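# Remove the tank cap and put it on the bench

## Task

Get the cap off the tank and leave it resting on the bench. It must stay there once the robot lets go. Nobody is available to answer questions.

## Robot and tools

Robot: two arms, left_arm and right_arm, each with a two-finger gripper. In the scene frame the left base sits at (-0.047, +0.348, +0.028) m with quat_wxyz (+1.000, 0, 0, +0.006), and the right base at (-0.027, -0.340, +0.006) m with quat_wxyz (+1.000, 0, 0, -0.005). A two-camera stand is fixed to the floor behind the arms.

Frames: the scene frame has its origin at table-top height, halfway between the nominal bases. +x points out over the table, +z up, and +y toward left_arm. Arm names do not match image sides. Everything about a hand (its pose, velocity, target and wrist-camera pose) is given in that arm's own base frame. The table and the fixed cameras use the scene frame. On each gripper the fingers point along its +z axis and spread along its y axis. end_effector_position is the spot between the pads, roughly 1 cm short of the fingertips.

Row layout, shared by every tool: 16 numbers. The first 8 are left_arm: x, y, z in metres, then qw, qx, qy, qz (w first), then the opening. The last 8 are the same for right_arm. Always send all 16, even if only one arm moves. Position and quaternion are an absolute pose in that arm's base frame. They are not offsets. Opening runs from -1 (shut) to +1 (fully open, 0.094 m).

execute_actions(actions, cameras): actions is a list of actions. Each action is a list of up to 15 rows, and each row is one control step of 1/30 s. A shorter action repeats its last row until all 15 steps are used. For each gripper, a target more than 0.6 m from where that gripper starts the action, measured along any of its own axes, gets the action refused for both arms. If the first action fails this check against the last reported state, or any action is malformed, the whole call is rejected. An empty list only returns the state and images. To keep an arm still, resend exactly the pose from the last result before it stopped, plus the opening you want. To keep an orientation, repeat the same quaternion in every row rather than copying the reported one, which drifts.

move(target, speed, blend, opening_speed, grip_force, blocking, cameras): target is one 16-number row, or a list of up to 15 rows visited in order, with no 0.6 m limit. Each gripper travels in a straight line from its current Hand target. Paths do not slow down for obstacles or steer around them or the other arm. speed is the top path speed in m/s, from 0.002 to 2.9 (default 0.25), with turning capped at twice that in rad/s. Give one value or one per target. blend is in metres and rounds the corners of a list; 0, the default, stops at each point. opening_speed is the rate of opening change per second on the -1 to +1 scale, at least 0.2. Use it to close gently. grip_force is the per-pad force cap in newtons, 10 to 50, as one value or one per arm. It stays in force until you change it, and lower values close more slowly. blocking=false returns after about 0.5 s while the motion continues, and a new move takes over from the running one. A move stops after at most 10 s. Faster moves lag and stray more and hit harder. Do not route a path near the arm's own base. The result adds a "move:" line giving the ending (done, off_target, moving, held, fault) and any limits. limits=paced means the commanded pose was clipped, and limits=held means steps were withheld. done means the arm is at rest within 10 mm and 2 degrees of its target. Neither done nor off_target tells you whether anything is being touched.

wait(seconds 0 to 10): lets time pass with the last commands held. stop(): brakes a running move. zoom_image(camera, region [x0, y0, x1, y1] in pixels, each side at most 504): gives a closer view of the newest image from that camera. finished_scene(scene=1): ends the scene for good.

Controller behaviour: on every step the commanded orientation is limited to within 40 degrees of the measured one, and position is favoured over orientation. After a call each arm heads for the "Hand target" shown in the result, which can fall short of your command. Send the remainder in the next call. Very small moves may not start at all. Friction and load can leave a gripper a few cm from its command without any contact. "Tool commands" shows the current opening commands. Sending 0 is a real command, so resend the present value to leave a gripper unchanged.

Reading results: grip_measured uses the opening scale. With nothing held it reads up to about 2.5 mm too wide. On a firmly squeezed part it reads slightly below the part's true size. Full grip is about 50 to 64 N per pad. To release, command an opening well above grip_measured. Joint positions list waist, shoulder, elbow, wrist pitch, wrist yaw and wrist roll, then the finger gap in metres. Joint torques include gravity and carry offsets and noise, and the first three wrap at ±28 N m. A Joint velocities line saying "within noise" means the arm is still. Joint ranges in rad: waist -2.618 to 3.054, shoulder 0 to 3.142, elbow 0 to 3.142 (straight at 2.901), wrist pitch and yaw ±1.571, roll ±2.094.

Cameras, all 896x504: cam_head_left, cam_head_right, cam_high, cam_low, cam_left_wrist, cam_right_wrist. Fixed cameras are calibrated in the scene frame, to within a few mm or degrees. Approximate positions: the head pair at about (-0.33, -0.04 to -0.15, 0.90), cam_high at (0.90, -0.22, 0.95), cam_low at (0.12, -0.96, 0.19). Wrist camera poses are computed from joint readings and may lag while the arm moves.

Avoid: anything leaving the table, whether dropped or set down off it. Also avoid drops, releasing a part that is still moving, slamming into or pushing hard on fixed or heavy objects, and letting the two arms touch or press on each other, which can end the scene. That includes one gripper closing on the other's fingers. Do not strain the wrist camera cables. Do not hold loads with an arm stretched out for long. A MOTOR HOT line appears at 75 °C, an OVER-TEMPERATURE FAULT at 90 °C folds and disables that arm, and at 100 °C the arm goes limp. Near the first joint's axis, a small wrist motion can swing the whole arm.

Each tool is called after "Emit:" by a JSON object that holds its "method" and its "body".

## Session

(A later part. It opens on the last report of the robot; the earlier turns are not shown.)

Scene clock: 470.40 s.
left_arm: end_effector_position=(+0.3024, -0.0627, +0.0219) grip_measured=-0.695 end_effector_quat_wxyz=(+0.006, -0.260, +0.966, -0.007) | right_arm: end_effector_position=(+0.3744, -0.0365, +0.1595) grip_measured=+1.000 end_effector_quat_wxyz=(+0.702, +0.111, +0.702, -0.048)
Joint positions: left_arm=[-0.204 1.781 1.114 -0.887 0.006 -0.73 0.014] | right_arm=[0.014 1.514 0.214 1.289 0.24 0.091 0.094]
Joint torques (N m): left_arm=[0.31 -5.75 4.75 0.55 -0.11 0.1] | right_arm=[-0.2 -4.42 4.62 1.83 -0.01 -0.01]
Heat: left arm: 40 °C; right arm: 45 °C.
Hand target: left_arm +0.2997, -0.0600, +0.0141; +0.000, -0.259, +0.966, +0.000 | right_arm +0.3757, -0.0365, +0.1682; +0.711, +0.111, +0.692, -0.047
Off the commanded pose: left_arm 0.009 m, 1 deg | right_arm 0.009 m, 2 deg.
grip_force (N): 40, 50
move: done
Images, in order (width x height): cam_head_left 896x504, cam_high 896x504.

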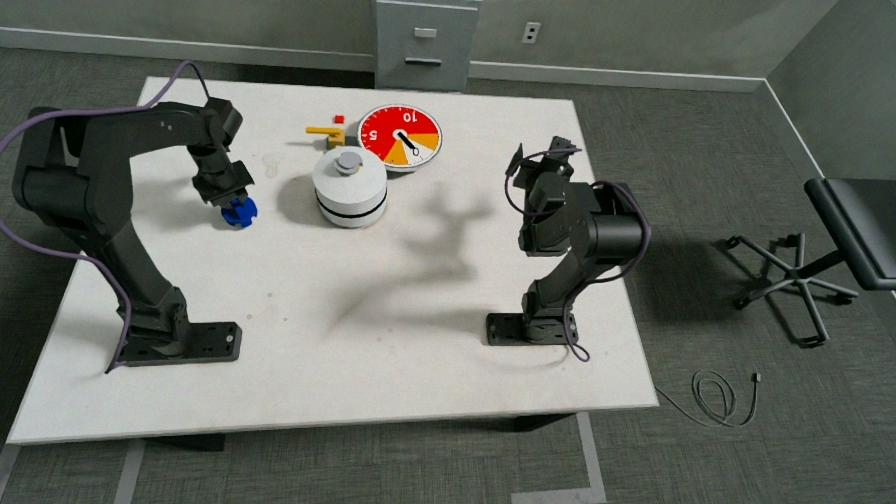

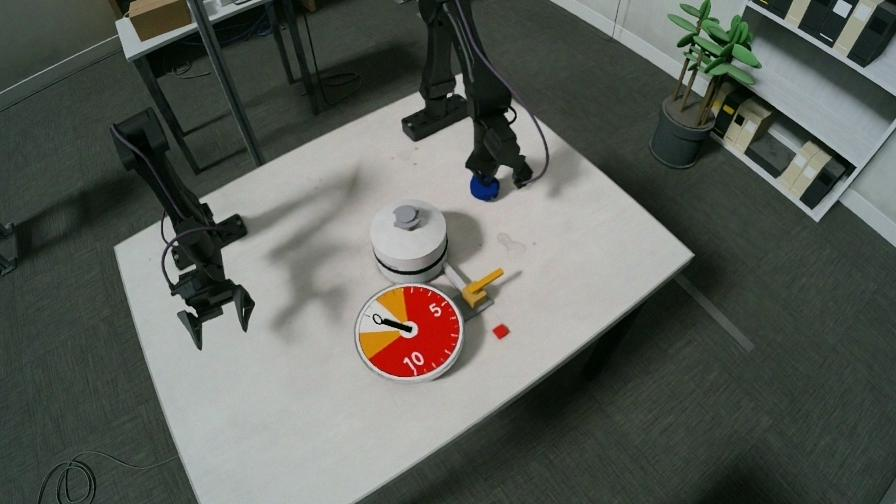

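Emit:
{"method": "move", "body": {"target": [0.30,-0.06,0.004,0,-0.2588,0.9659,0,-0.9,0.3758,-0.0365,0.1683,0.711,0.111,0.692,-0.047,1], "speed": 0.025, "cameras": ["cam_high","cam_head_left"]}}

Emit:
{"method": "zoom_image", "body": {"camera": "cam_high", "region": [440, 120, 540, 210]}}

Emit:
{"method": "zoom_image", "body": {"camera": "cam_head_left", "region": [170, 130, 300, 250]}}

Scene clock: 475.87 s.
left_arm: end_effector_position=(+0.3027, -0.0628, +0.0120) grip_measured=-0.695 end_effector_quat_wxyz=(+0.006, -0.260, +0.966, -0.007) | right_arm: end_effector_position=(+0.3744, -0.0365, +0.1595) grip_measured=+1.000 end_effector_quat_wxyz=(+0.702, +0.111, +0.702, -0.048)
Joint positions: left_arm=[-0.204 1.799 1.092 -0.847 0.006 -0.73 0.014] | right_arm=[0.014 1.514 0.214 1.289 0.24 0.091 0.094]
Joint torques (N m): left_arm=[0.32 -5.79 4.67 0.55 -0.1 0.09] | right_arm=[-0.09 -4.25 4.53 1.79 -0.02 -0.04]
Heat: left arm: 40 °C; right arm: 45 °C.
Hand target: left_arm +0.2998, -0.0600, +0.0041; +0.000, -0.259, +0.966, +0.000 | right_arm +0.3757, -0.0365, +0.1682; +0.711, +0.111, +0.692, -0.047
Off the commanded pose: left_arm 0.009 m, 1 deg | right_arm 0.009 m, 2 deg.
grip_force (N): 40, 50
move: done
Images, in order (width x height): cam_head_left 896x504, cam_high 896x504.

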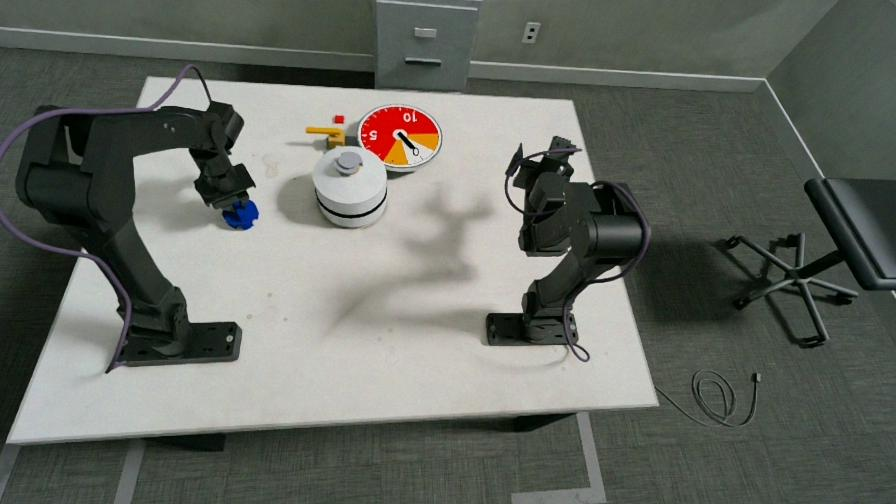

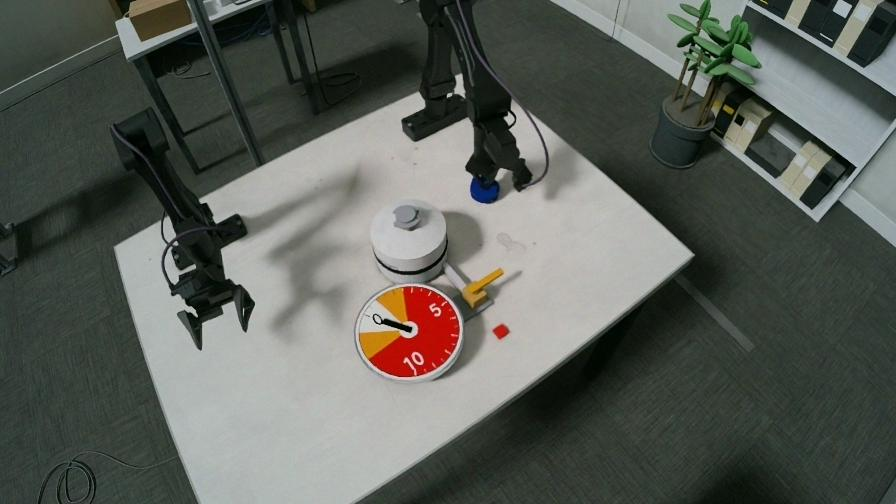

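Scaled by 5.040 from the camera's 896x504 image, which has a finer 1280x720 frame.

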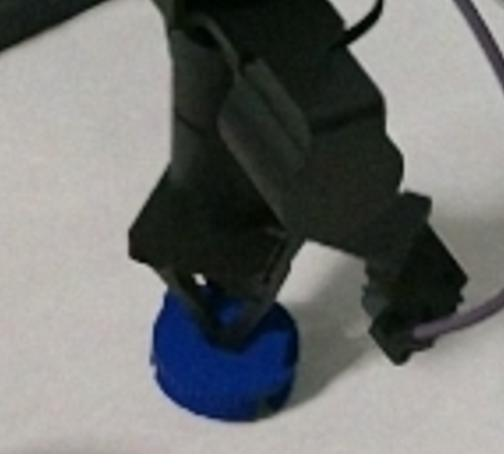

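Scaled by 3.877 from the camera's 896x504 image, which has a finer 1280x720 frame.

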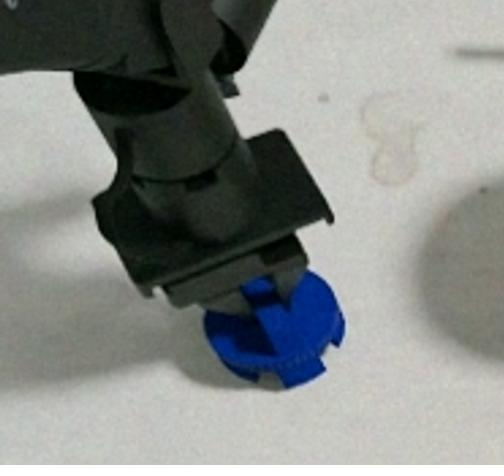

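Emit:
{"method": "move", "body": {"target": [0.30,-0.06,-0.004,0,-0.2588,0.9659,0,-0.9,0.3758,-0.0365,0.1683,0.711,0.111,0.692,-0.047,1], "speed": 0.02, "cameras": ["cam_high","cam_head_left"]}}

Emit:
{"method": "zoom_image", "body": {"camera": "cam_high", "region": [440, 120, 540, 210]}}

Emit:
{"method": "zoom_image", "body": {"camera": "cam_head_left", "region": [170, 130, 300, 250]}}

Scene clock: 482.17 s.
left_arm: end_effector_position=(+0.3036, -0.0630, +0.0094) grip_measured=-0.695 end_effector_quat_wxyz=(+0.009, -0.260, +0.966, -0.008) | right_arm: end_effector_position=(+0.3744, -0.0365, +0.1595) grip_measured=+1.000 end_effector_quat_wxyz=(+0.702, +0.111, +0.702, -0.048)
Joint positions: left_arm=[-0.204 1.802 1.085 -0.832 0.006 -0.729 0.014] | right_arm=[0.014 1.514 0.214 1.289 0.24 0.091 0.094]
Joint torques (N m): left_arm=[0.32 -5 3.81 0.72 -0.11 0.08] | right_arm=[0.02 -4.37 4.67 1.8 -0.04 0]
Heat: left arm: 39 °C; right arm: 45 °C.
Hand target: left_arm +0.2995, -0.0600, -0.0034; +0.000, -0.259, +0.966, +0.000 | right_arm +0.3757, -0.0365, +0.1682; +0.711, +0.111, +0.692, -0.047
Off the commanded pose: left_arm 0.014 m, 1 deg | right_arm 0.009 m, 2 deg.
grip_force (N): 40, 50
move: off_target (left_arm)
Images, in order (width x height): cam_head_left 896x504, cam_high 896x504.

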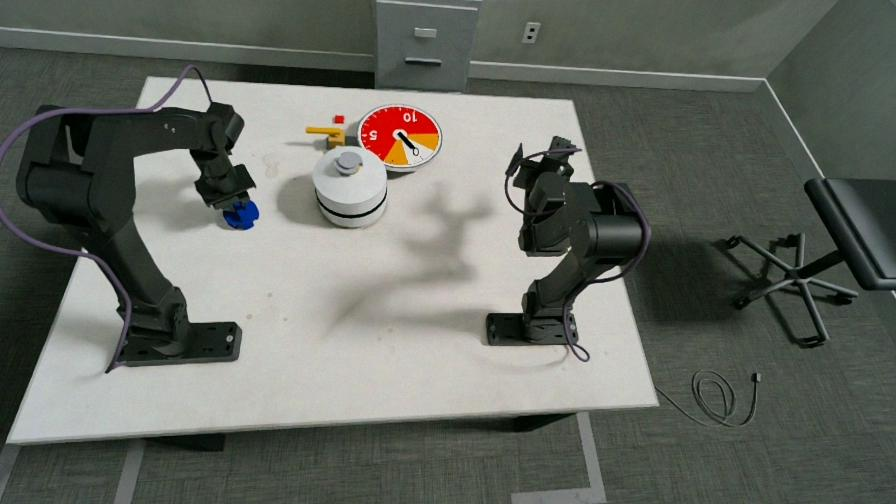

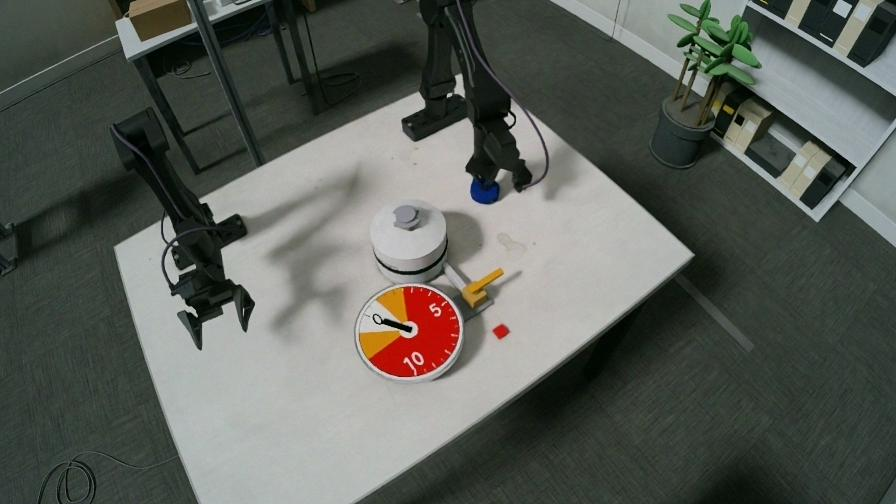

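Scaled by 5.040 from the camera's 896x504 image, which has a finer 1280x720 frame.

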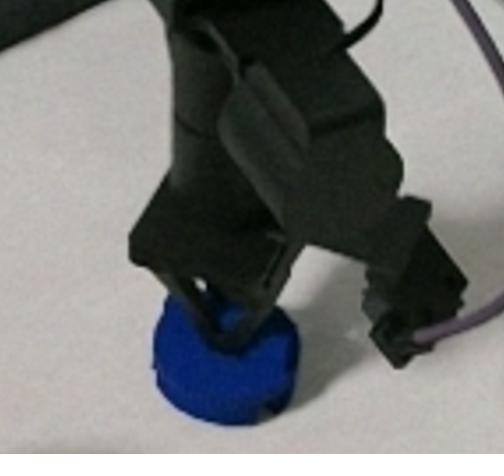

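Scaled by 3.877 from the camera's 896x504 image, which has a finer 1280x720 frame.

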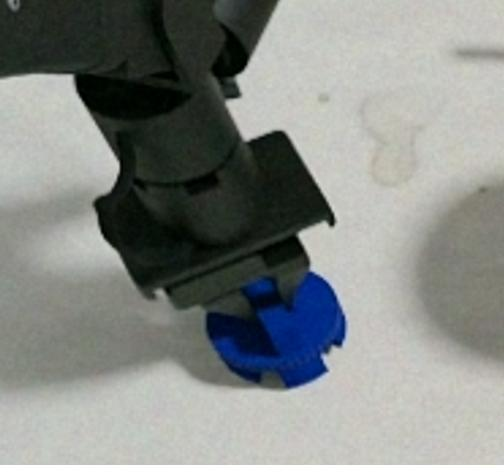

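Emit:
{"method": "move", "body": {"target": [0.30,-0.06,-0.003,-0.0142,-0.2584,0.9645,-0.0531,-0.9,0.3758,-0.0365,0.1683,0.711,0.111,0.692,-0.047,1], "speed": 0.05, "cameras": ["cam_high","cam_head_left"]}}

Emit:
{"method": "zoom_image", "body": {"camera": "cam_high", "region": [440, 120, 540, 210]}}

Emit:
{"method": "zoom_image", "body": {"camera": "cam_head_left", "region": [170, 130, 300, 250]}}

Scene clock: 502.07 s.
left_arm: end_effector_position=(+0.3041, -0.0605, +0.0110) grip_measured=-0.695 end_effector_quat_wxyz=(-0.008, -0.260, +0.964, -0.048) | right_arm: end_effector_position=(+0.3744, -0.0365, +0.1595) grip_measured=+1.000 end_effector_quat_wxyz=(+0.702, +0.111, +0.702, -0.048)
Joint positions: left_arm=[-0.145 1.799 1.085 -0.834 0.095 -0.673 0.014] | right_arm=[0.014 1.514 0.214 1.289 0.24 0.091 0.094]
Joint torques (N m): left_arm=[0.76 -5.83 2.25 0.93 0.17 0.14] | right_arm=[-0.01 -4.38 4.7 1.81 0 -0.04]
Heat: left arm: 39 °C; right arm: 45 °C.
Hand target: left_arm +0.2994, -0.0599, -0.0023; -0.015, -0.259, +0.964, -0.053 | right_arm +0.3757, -0.0365, +0.1682; +0.711, +0.111, +0.692, -0.047
Off the commanded pose: left_arm 0.015 m, 1 deg | right_arm 0.009 m, 2 deg.
grip_force (N): 40, 50
move: off_target (left_arm)
Images, in order (width x height): cam_head_left 896x504, cam_high 896x504.

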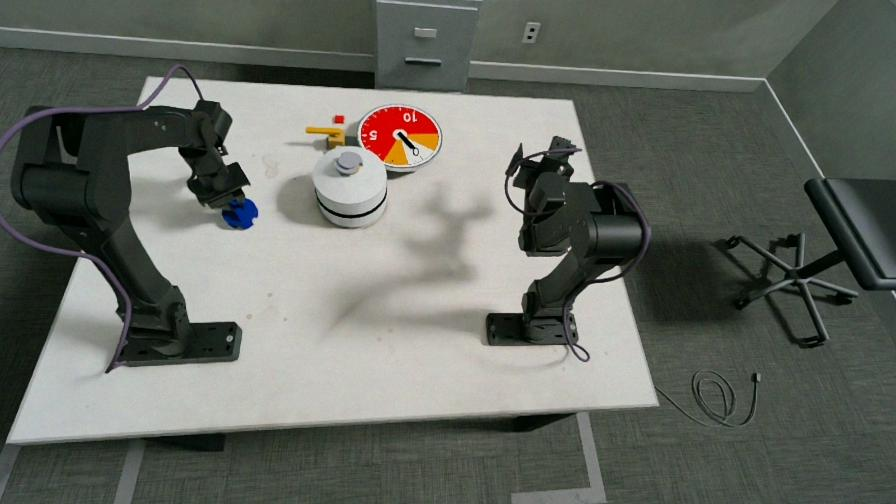

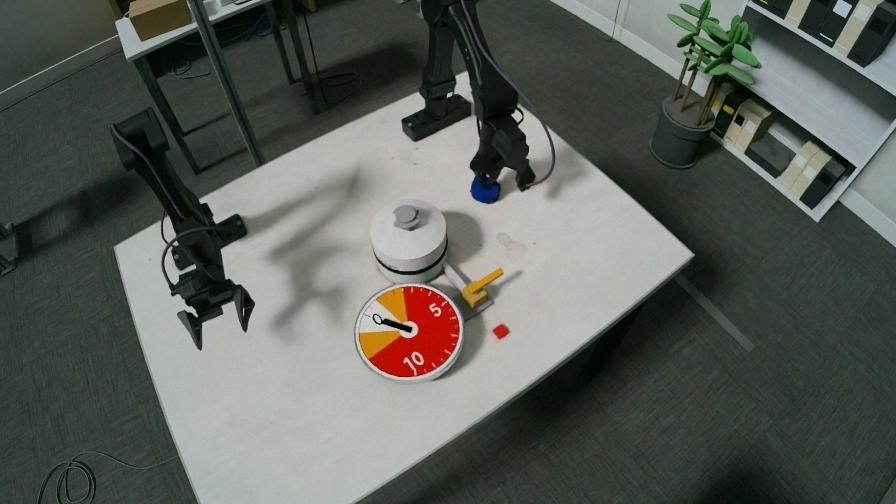

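Scaled by 5.040 from the camera's 896x504 image, which has a finer 1280x720 frame.

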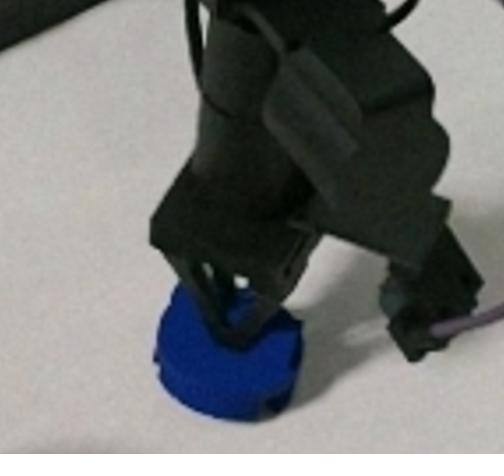

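Scaled by 3.877 from the camera's 896x504 image, which has a finer 1280x720 frame.

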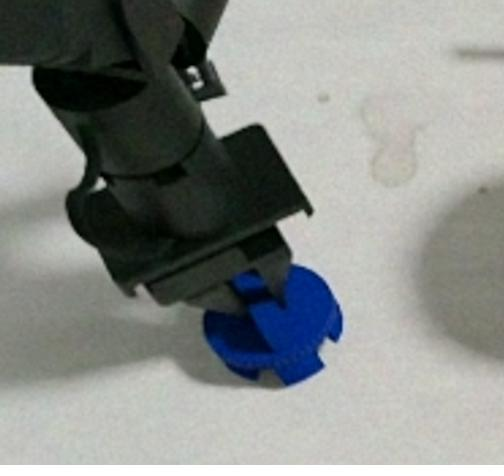

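Emit:
{"method": "zoom_image", "body": {"camera": "cam_high", "region": [465, 165, 510, 210]}}

Emit:
{"method": "zoom_image", "body": {"camera": "cam_head_left", "region": [215, 190, 270, 240]}}

Emit:
{"method": "wait", "body": {"seconds": 0, "cameras": ["cam_low","cam_left_wrist","cam_head_right"]}}

Emit:
{"method": "zoom_image", "body": {"camera": "cam_low", "region": [240, 190, 360, 290]}}

Emit:
{"method": "zoom_image", "body": {"camera": "cam_head_right", "region": [220, 170, 290, 230]}}

Scaled by 11.200 from the camera's 896x504 image, which has a finer 1280x720 frame.

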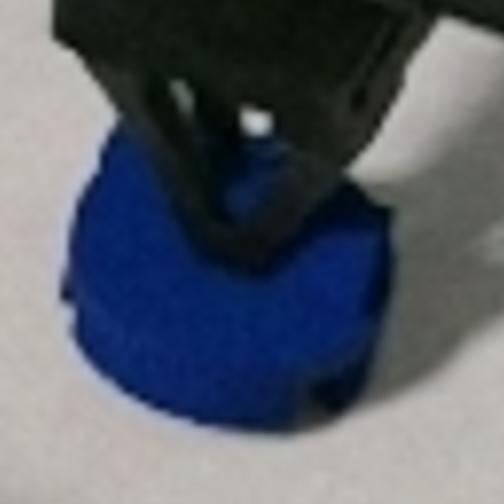

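Scaled by 9.164 from the camera's 896x504 image, which has a finer 1280x720 frame.

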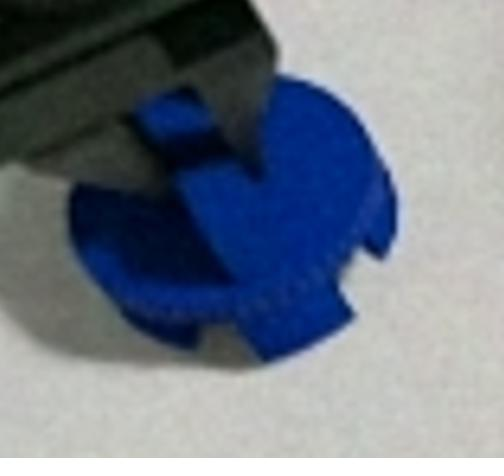

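Scene clock: 507.77 s.
left_arm: end_effector_position=(+0.3041, -0.0605, +0.0110) grip_measured=-0.695 end_effector_quat_wxyz=(-0.008, -0.260, +0.964, -0.048) | right_arm: end_effector_position=(+0.3744, -0.0365, +0.1595) grip_measured=+1.000 end_effector_quat_wxyz=(+0.702, +0.111, +0.702, -0.048)
Joint positions: left_arm=[-0.145 1.799 1.085 -0.834 0.095 -0.673 0.014] | right_arm=[0.014 1.514 0.214 1.289 0.24 0.091 0.094]
Joint torques (N m): left_arm=[0.76 -5.82 2.24 0.92 0.16 0.15] | right_arm=[0.08 -4.23 4.64 1.81 -0.05 -0.04]
Heat: left arm: 39 °C; right arm: 45 °C.
Hand target: left_arm +0.2995, -0.0599, -0.0023; -0.015, -0.259, +0.964, -0.053 | right_arm +0.3757, -0.0365, +0.1682; +0.711, +0.111, +0.692, -0.047
Tool commands: left_gripper/opening=-0.9 right_gripper/opening=+1.0
Off the commanded pose: left_arm 0.015 m, 1 deg | right_arm 0.009 m, 2 deg.
grip_force (N): 40, 50
camera_calibration:
cam_left_wrist: T_world_to_cam=[[0.379588, -0.924464, 0.0357505, -0.166466], [-0.608922, -0.22056, 0.761949, 0.173106], [-0.69651, -0.310996, -0.646649, 0.303386], [0, 0, 0, 1]] pos_world=[0.379908, -0.0213601, 0.0702381]
Images, in order (width x height): cam_head_right 896x504, cam_low 896x504, cam_left_wrist 896x504.

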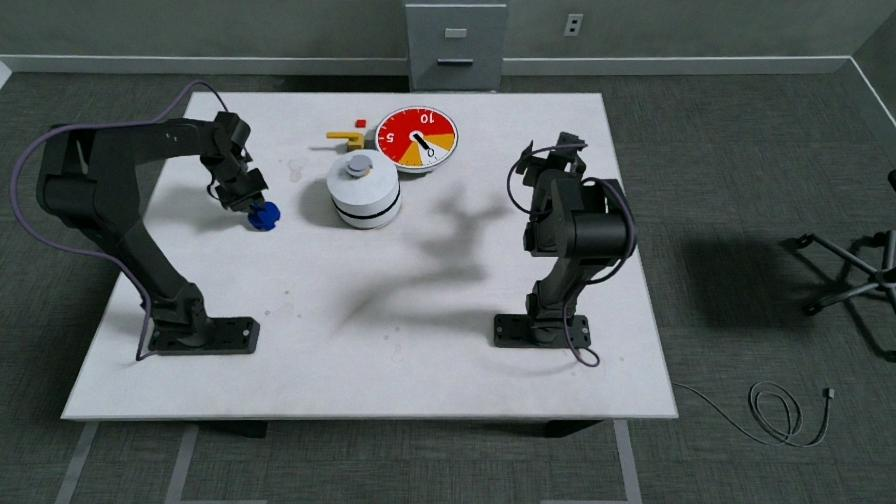

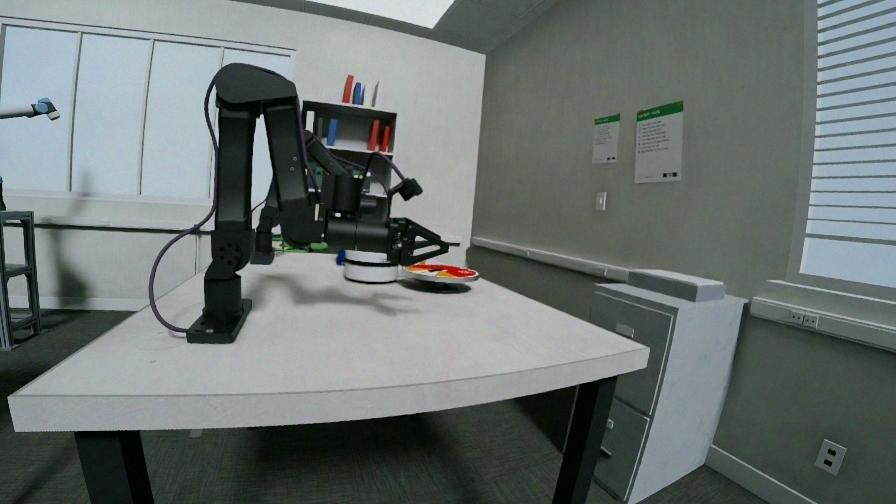

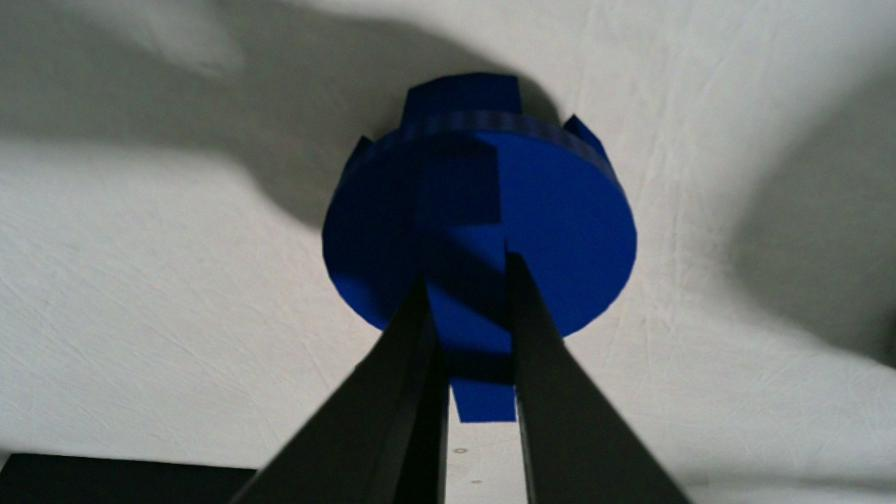

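Scaled by 4.200 from the camera's 896x504 image, which has a finer 1280x720 frame.

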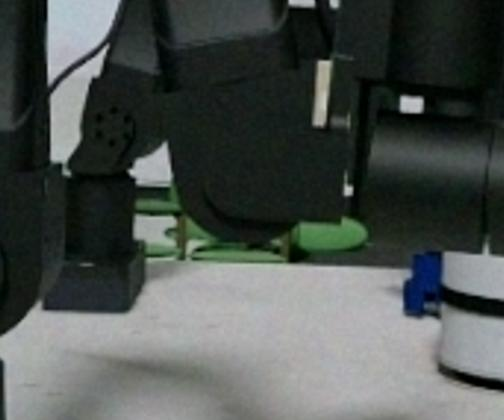

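Scaled by 7.200 from the camera's 896x504 image, which has a finer 1280x720 frame.

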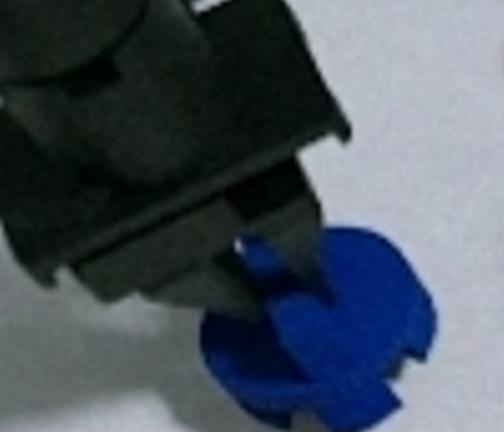

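Emit:
{"method": "move", "body": {"target": [[0.30,-0.06,0.0,-0.0067,-0.2587,0.9656,-0.0251,-0.9,0.3758,-0.0365,0.1683,0.711,0.111,0.692,-0.047,1],[0.30,-0.06,0.001,-0.0067,-0.2587,0.9656,-0.0251,-0.5,0.3758,-0.0365,0.1683,0.711,0.111,0.692,-0.047,1]], "speed": 0.05, "opening_speed": 0.2, "cameras": ["cam_high","cam_left_wrist"]}}

Emit:
{"method": "zoom_image", "body": {"camera": "cam_high", "region": [440, 120, 540, 210]}}

Scene clock: 529.63 s.
left_arm: end_effector_position=(+0.3042, -0.0611, +0.0091) grip_measured=-0.502 end_effector_quat_wxyz=(+0.000, -0.258, +0.966, -0.033) | right_arm: end_effector_position=(+0.3744, -0.0365, +0.1595) grip_measured=+1.000 end_effector_quat_wxyz=(+0.702, +0.111, +0.702, -0.048)
Joint positions: left_arm=[-0.166 1.799 1.078 -0.823 0.061 -0.689 0.023] | right_arm=[0.014 1.514 0.214 1.289 0.24 0.091 0.094]
Joint torques (N m): left_arm=[-0.46 -5.96 4.42 0.57 -0.11 -0.03] | right_arm=[-0.13 -4.48 4.59 1.79 0 -0.05]
Heat: left arm: 38 °C; right arm: 45 °C.
Hand target: left_arm +0.2999, -0.0600, +0.0012; -0.007, -0.259, +0.966, -0.025 | right_arm +0.3757, -0.0365, +0.1682; +0.711, +0.111, +0.692, -0.047
Off the commanded pose: left_arm 0.009 m, 1 deg | right_arm 0.009 m, 2 deg.
grip_force (N): 40, 50
move: done
camera_calibration:
cam_left_wrist: T_world_to_cam=[[0.375482, -0.926788, 0.00881177, -0.165456], [-0.616275, -0.242556, 0.749247, 0.175493], [-0.692256, -0.286759, -0.662232, 0.302385], [0, 0, 0, 1]] pos_world=[0.379605, -0.024064, 0.0702193]
Images, in order (width x height): cam_high 896x504, cam_left_wrist 896x504.

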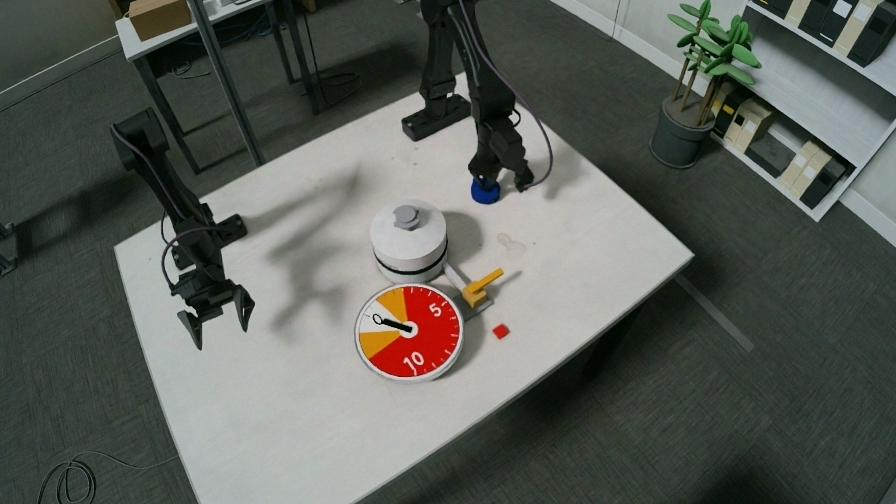

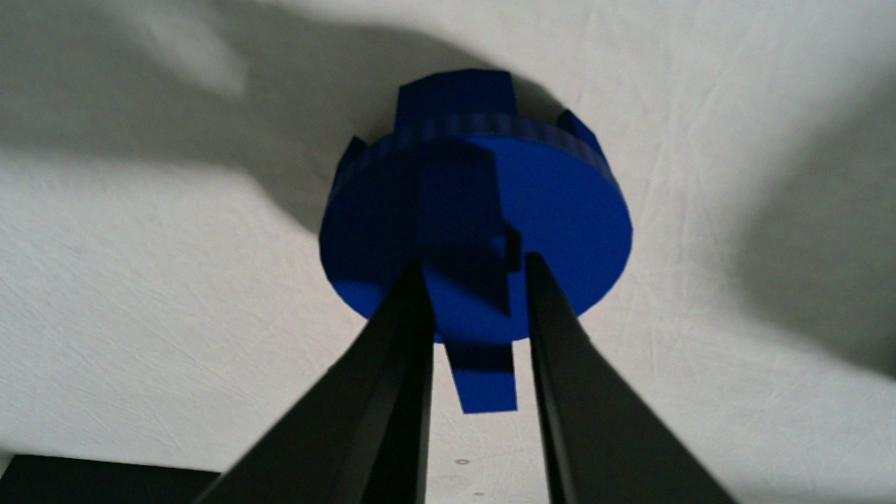

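Scaled by 5.040 from the camera's 896x504 image, which has a finer 1280x720 frame.

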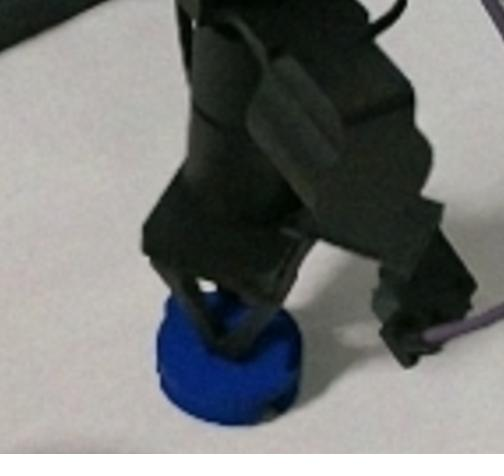

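Emit:
{"method": "move", "body": {"target": [[0.30,-0.06,0.003,-0.0067,-0.2587,0.9656,-0.0251,0.2,0.3758,-0.0365,0.1683,0.711,0.111,0.692,-0.047,1],[0.30,-0.06,0.15,-0.0067,-0.2587,0.9656,-0.0251,0.2,0.3758,-0.0365,0.1683,0.711,0.111,0.692,-0.047,1]], "speed": [0.05,0.15], "opening_speed": 0.5, "cameras": ["cam_high","cam_left_wrist","cam_head_left"]}}

Scene clock: 537.87 s.
left_arm: end_effector_position=(+0.2975, -0.0600, +0.1377) grip_measured=+0.198 end_effector_quat_wxyz=(-0.024, -0.259, +0.965, -0.023) | right_arm: end_effector_position=(+0.3744, -0.0365, +0.1595) grip_measured=+1.000 end_effector_quat_wxyz=(+0.702, +0.111, +0.702, -0.048)
Joint positions: left_arm=[-0.166 1.714 1.506 -1.387 0.061 -0.689 0.056] | right_arm=[0.014 1.514 0.214 1.289 0.24 0.091 0.094]
Joint torques (N m): left_arm=[-0.44 -8.65 8.46 0.25 -0.11 -0.04] | right_arm=[0.09 -4.55 4.83 1.8 0.03 -0.03]
Heat: left arm: 39 °C; right arm: 45 °C.
Hand target: left_arm +0.2998, -0.0600, +0.1499; -0.007, -0.259, +0.966, -0.025 | right_arm +0.3757, -0.0365, +0.1682; +0.711, +0.111, +0.692, -0.047
Off the commanded pose: left_arm 0.013 m, 2 deg | right_arm 0.009 m, 2 deg.
grip_force (N): 40, 50
move: off_target (left_arm)
camera_calibration:
cam_left_wrist: T_world_to_cam=[[0.375264, -0.926727, -0.0188076, -0.159267], [-0.576564, -0.249262, 0.778102, 0.0590504], [-0.725776, -0.28115, -0.627856, 0.388813], [0, 0, 0, 1]] pos_world=[0.376005, -0.023564, 0.195176]
Images, in order (width x height): cam_head_left 896x504, cam_high 896x504, cam_left_wrist 896x504.

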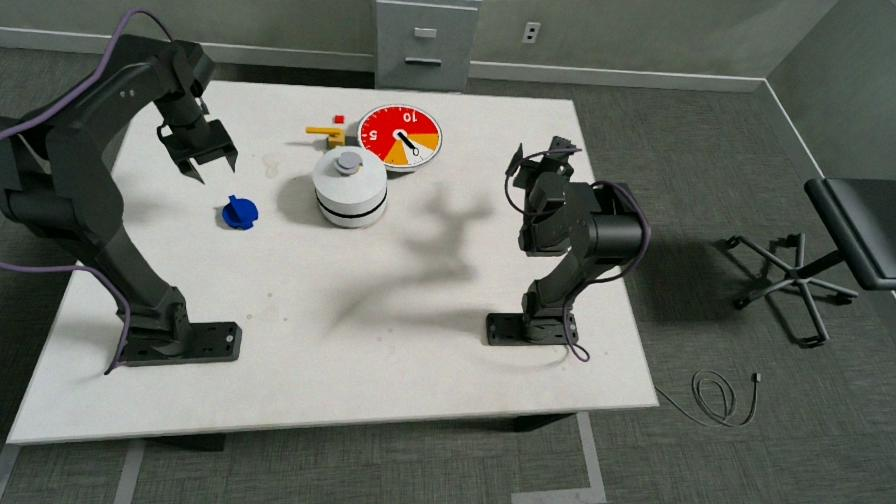

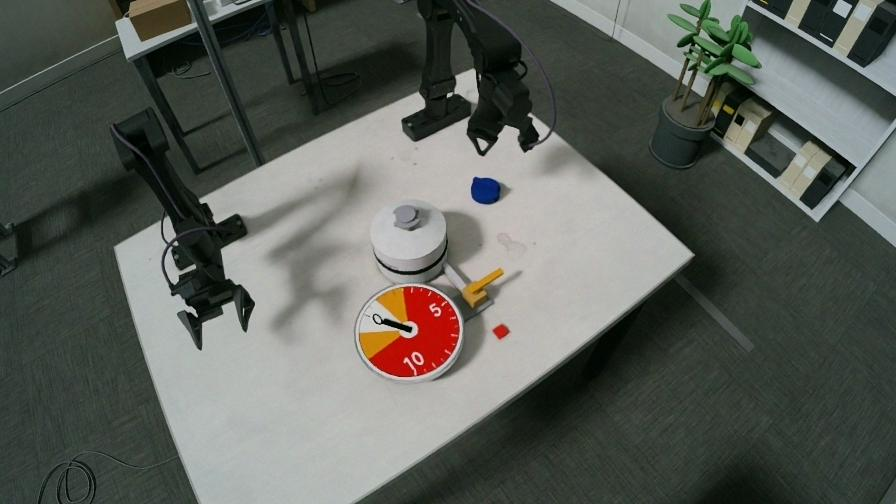

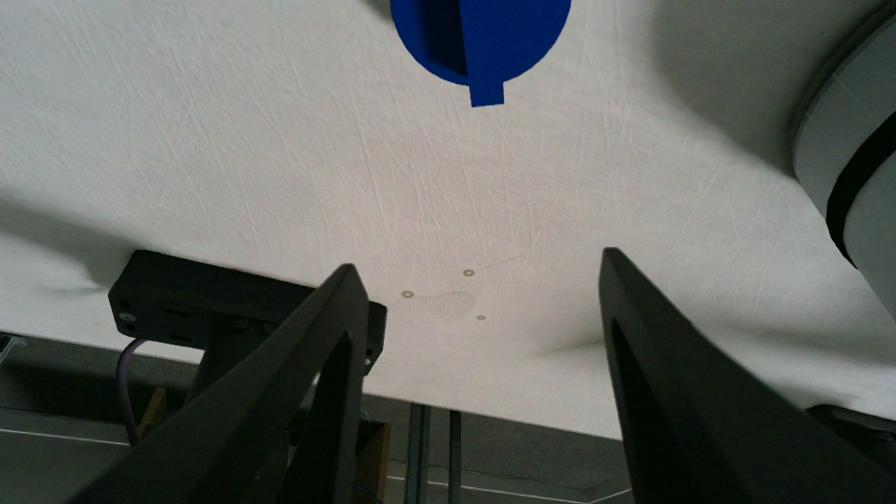

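Cap is resting flat on the bench, and the handle is back with the gauge at 0.

Emit:
{"method": "finished_scene", "body": {}}

The scene is finished: the task was done.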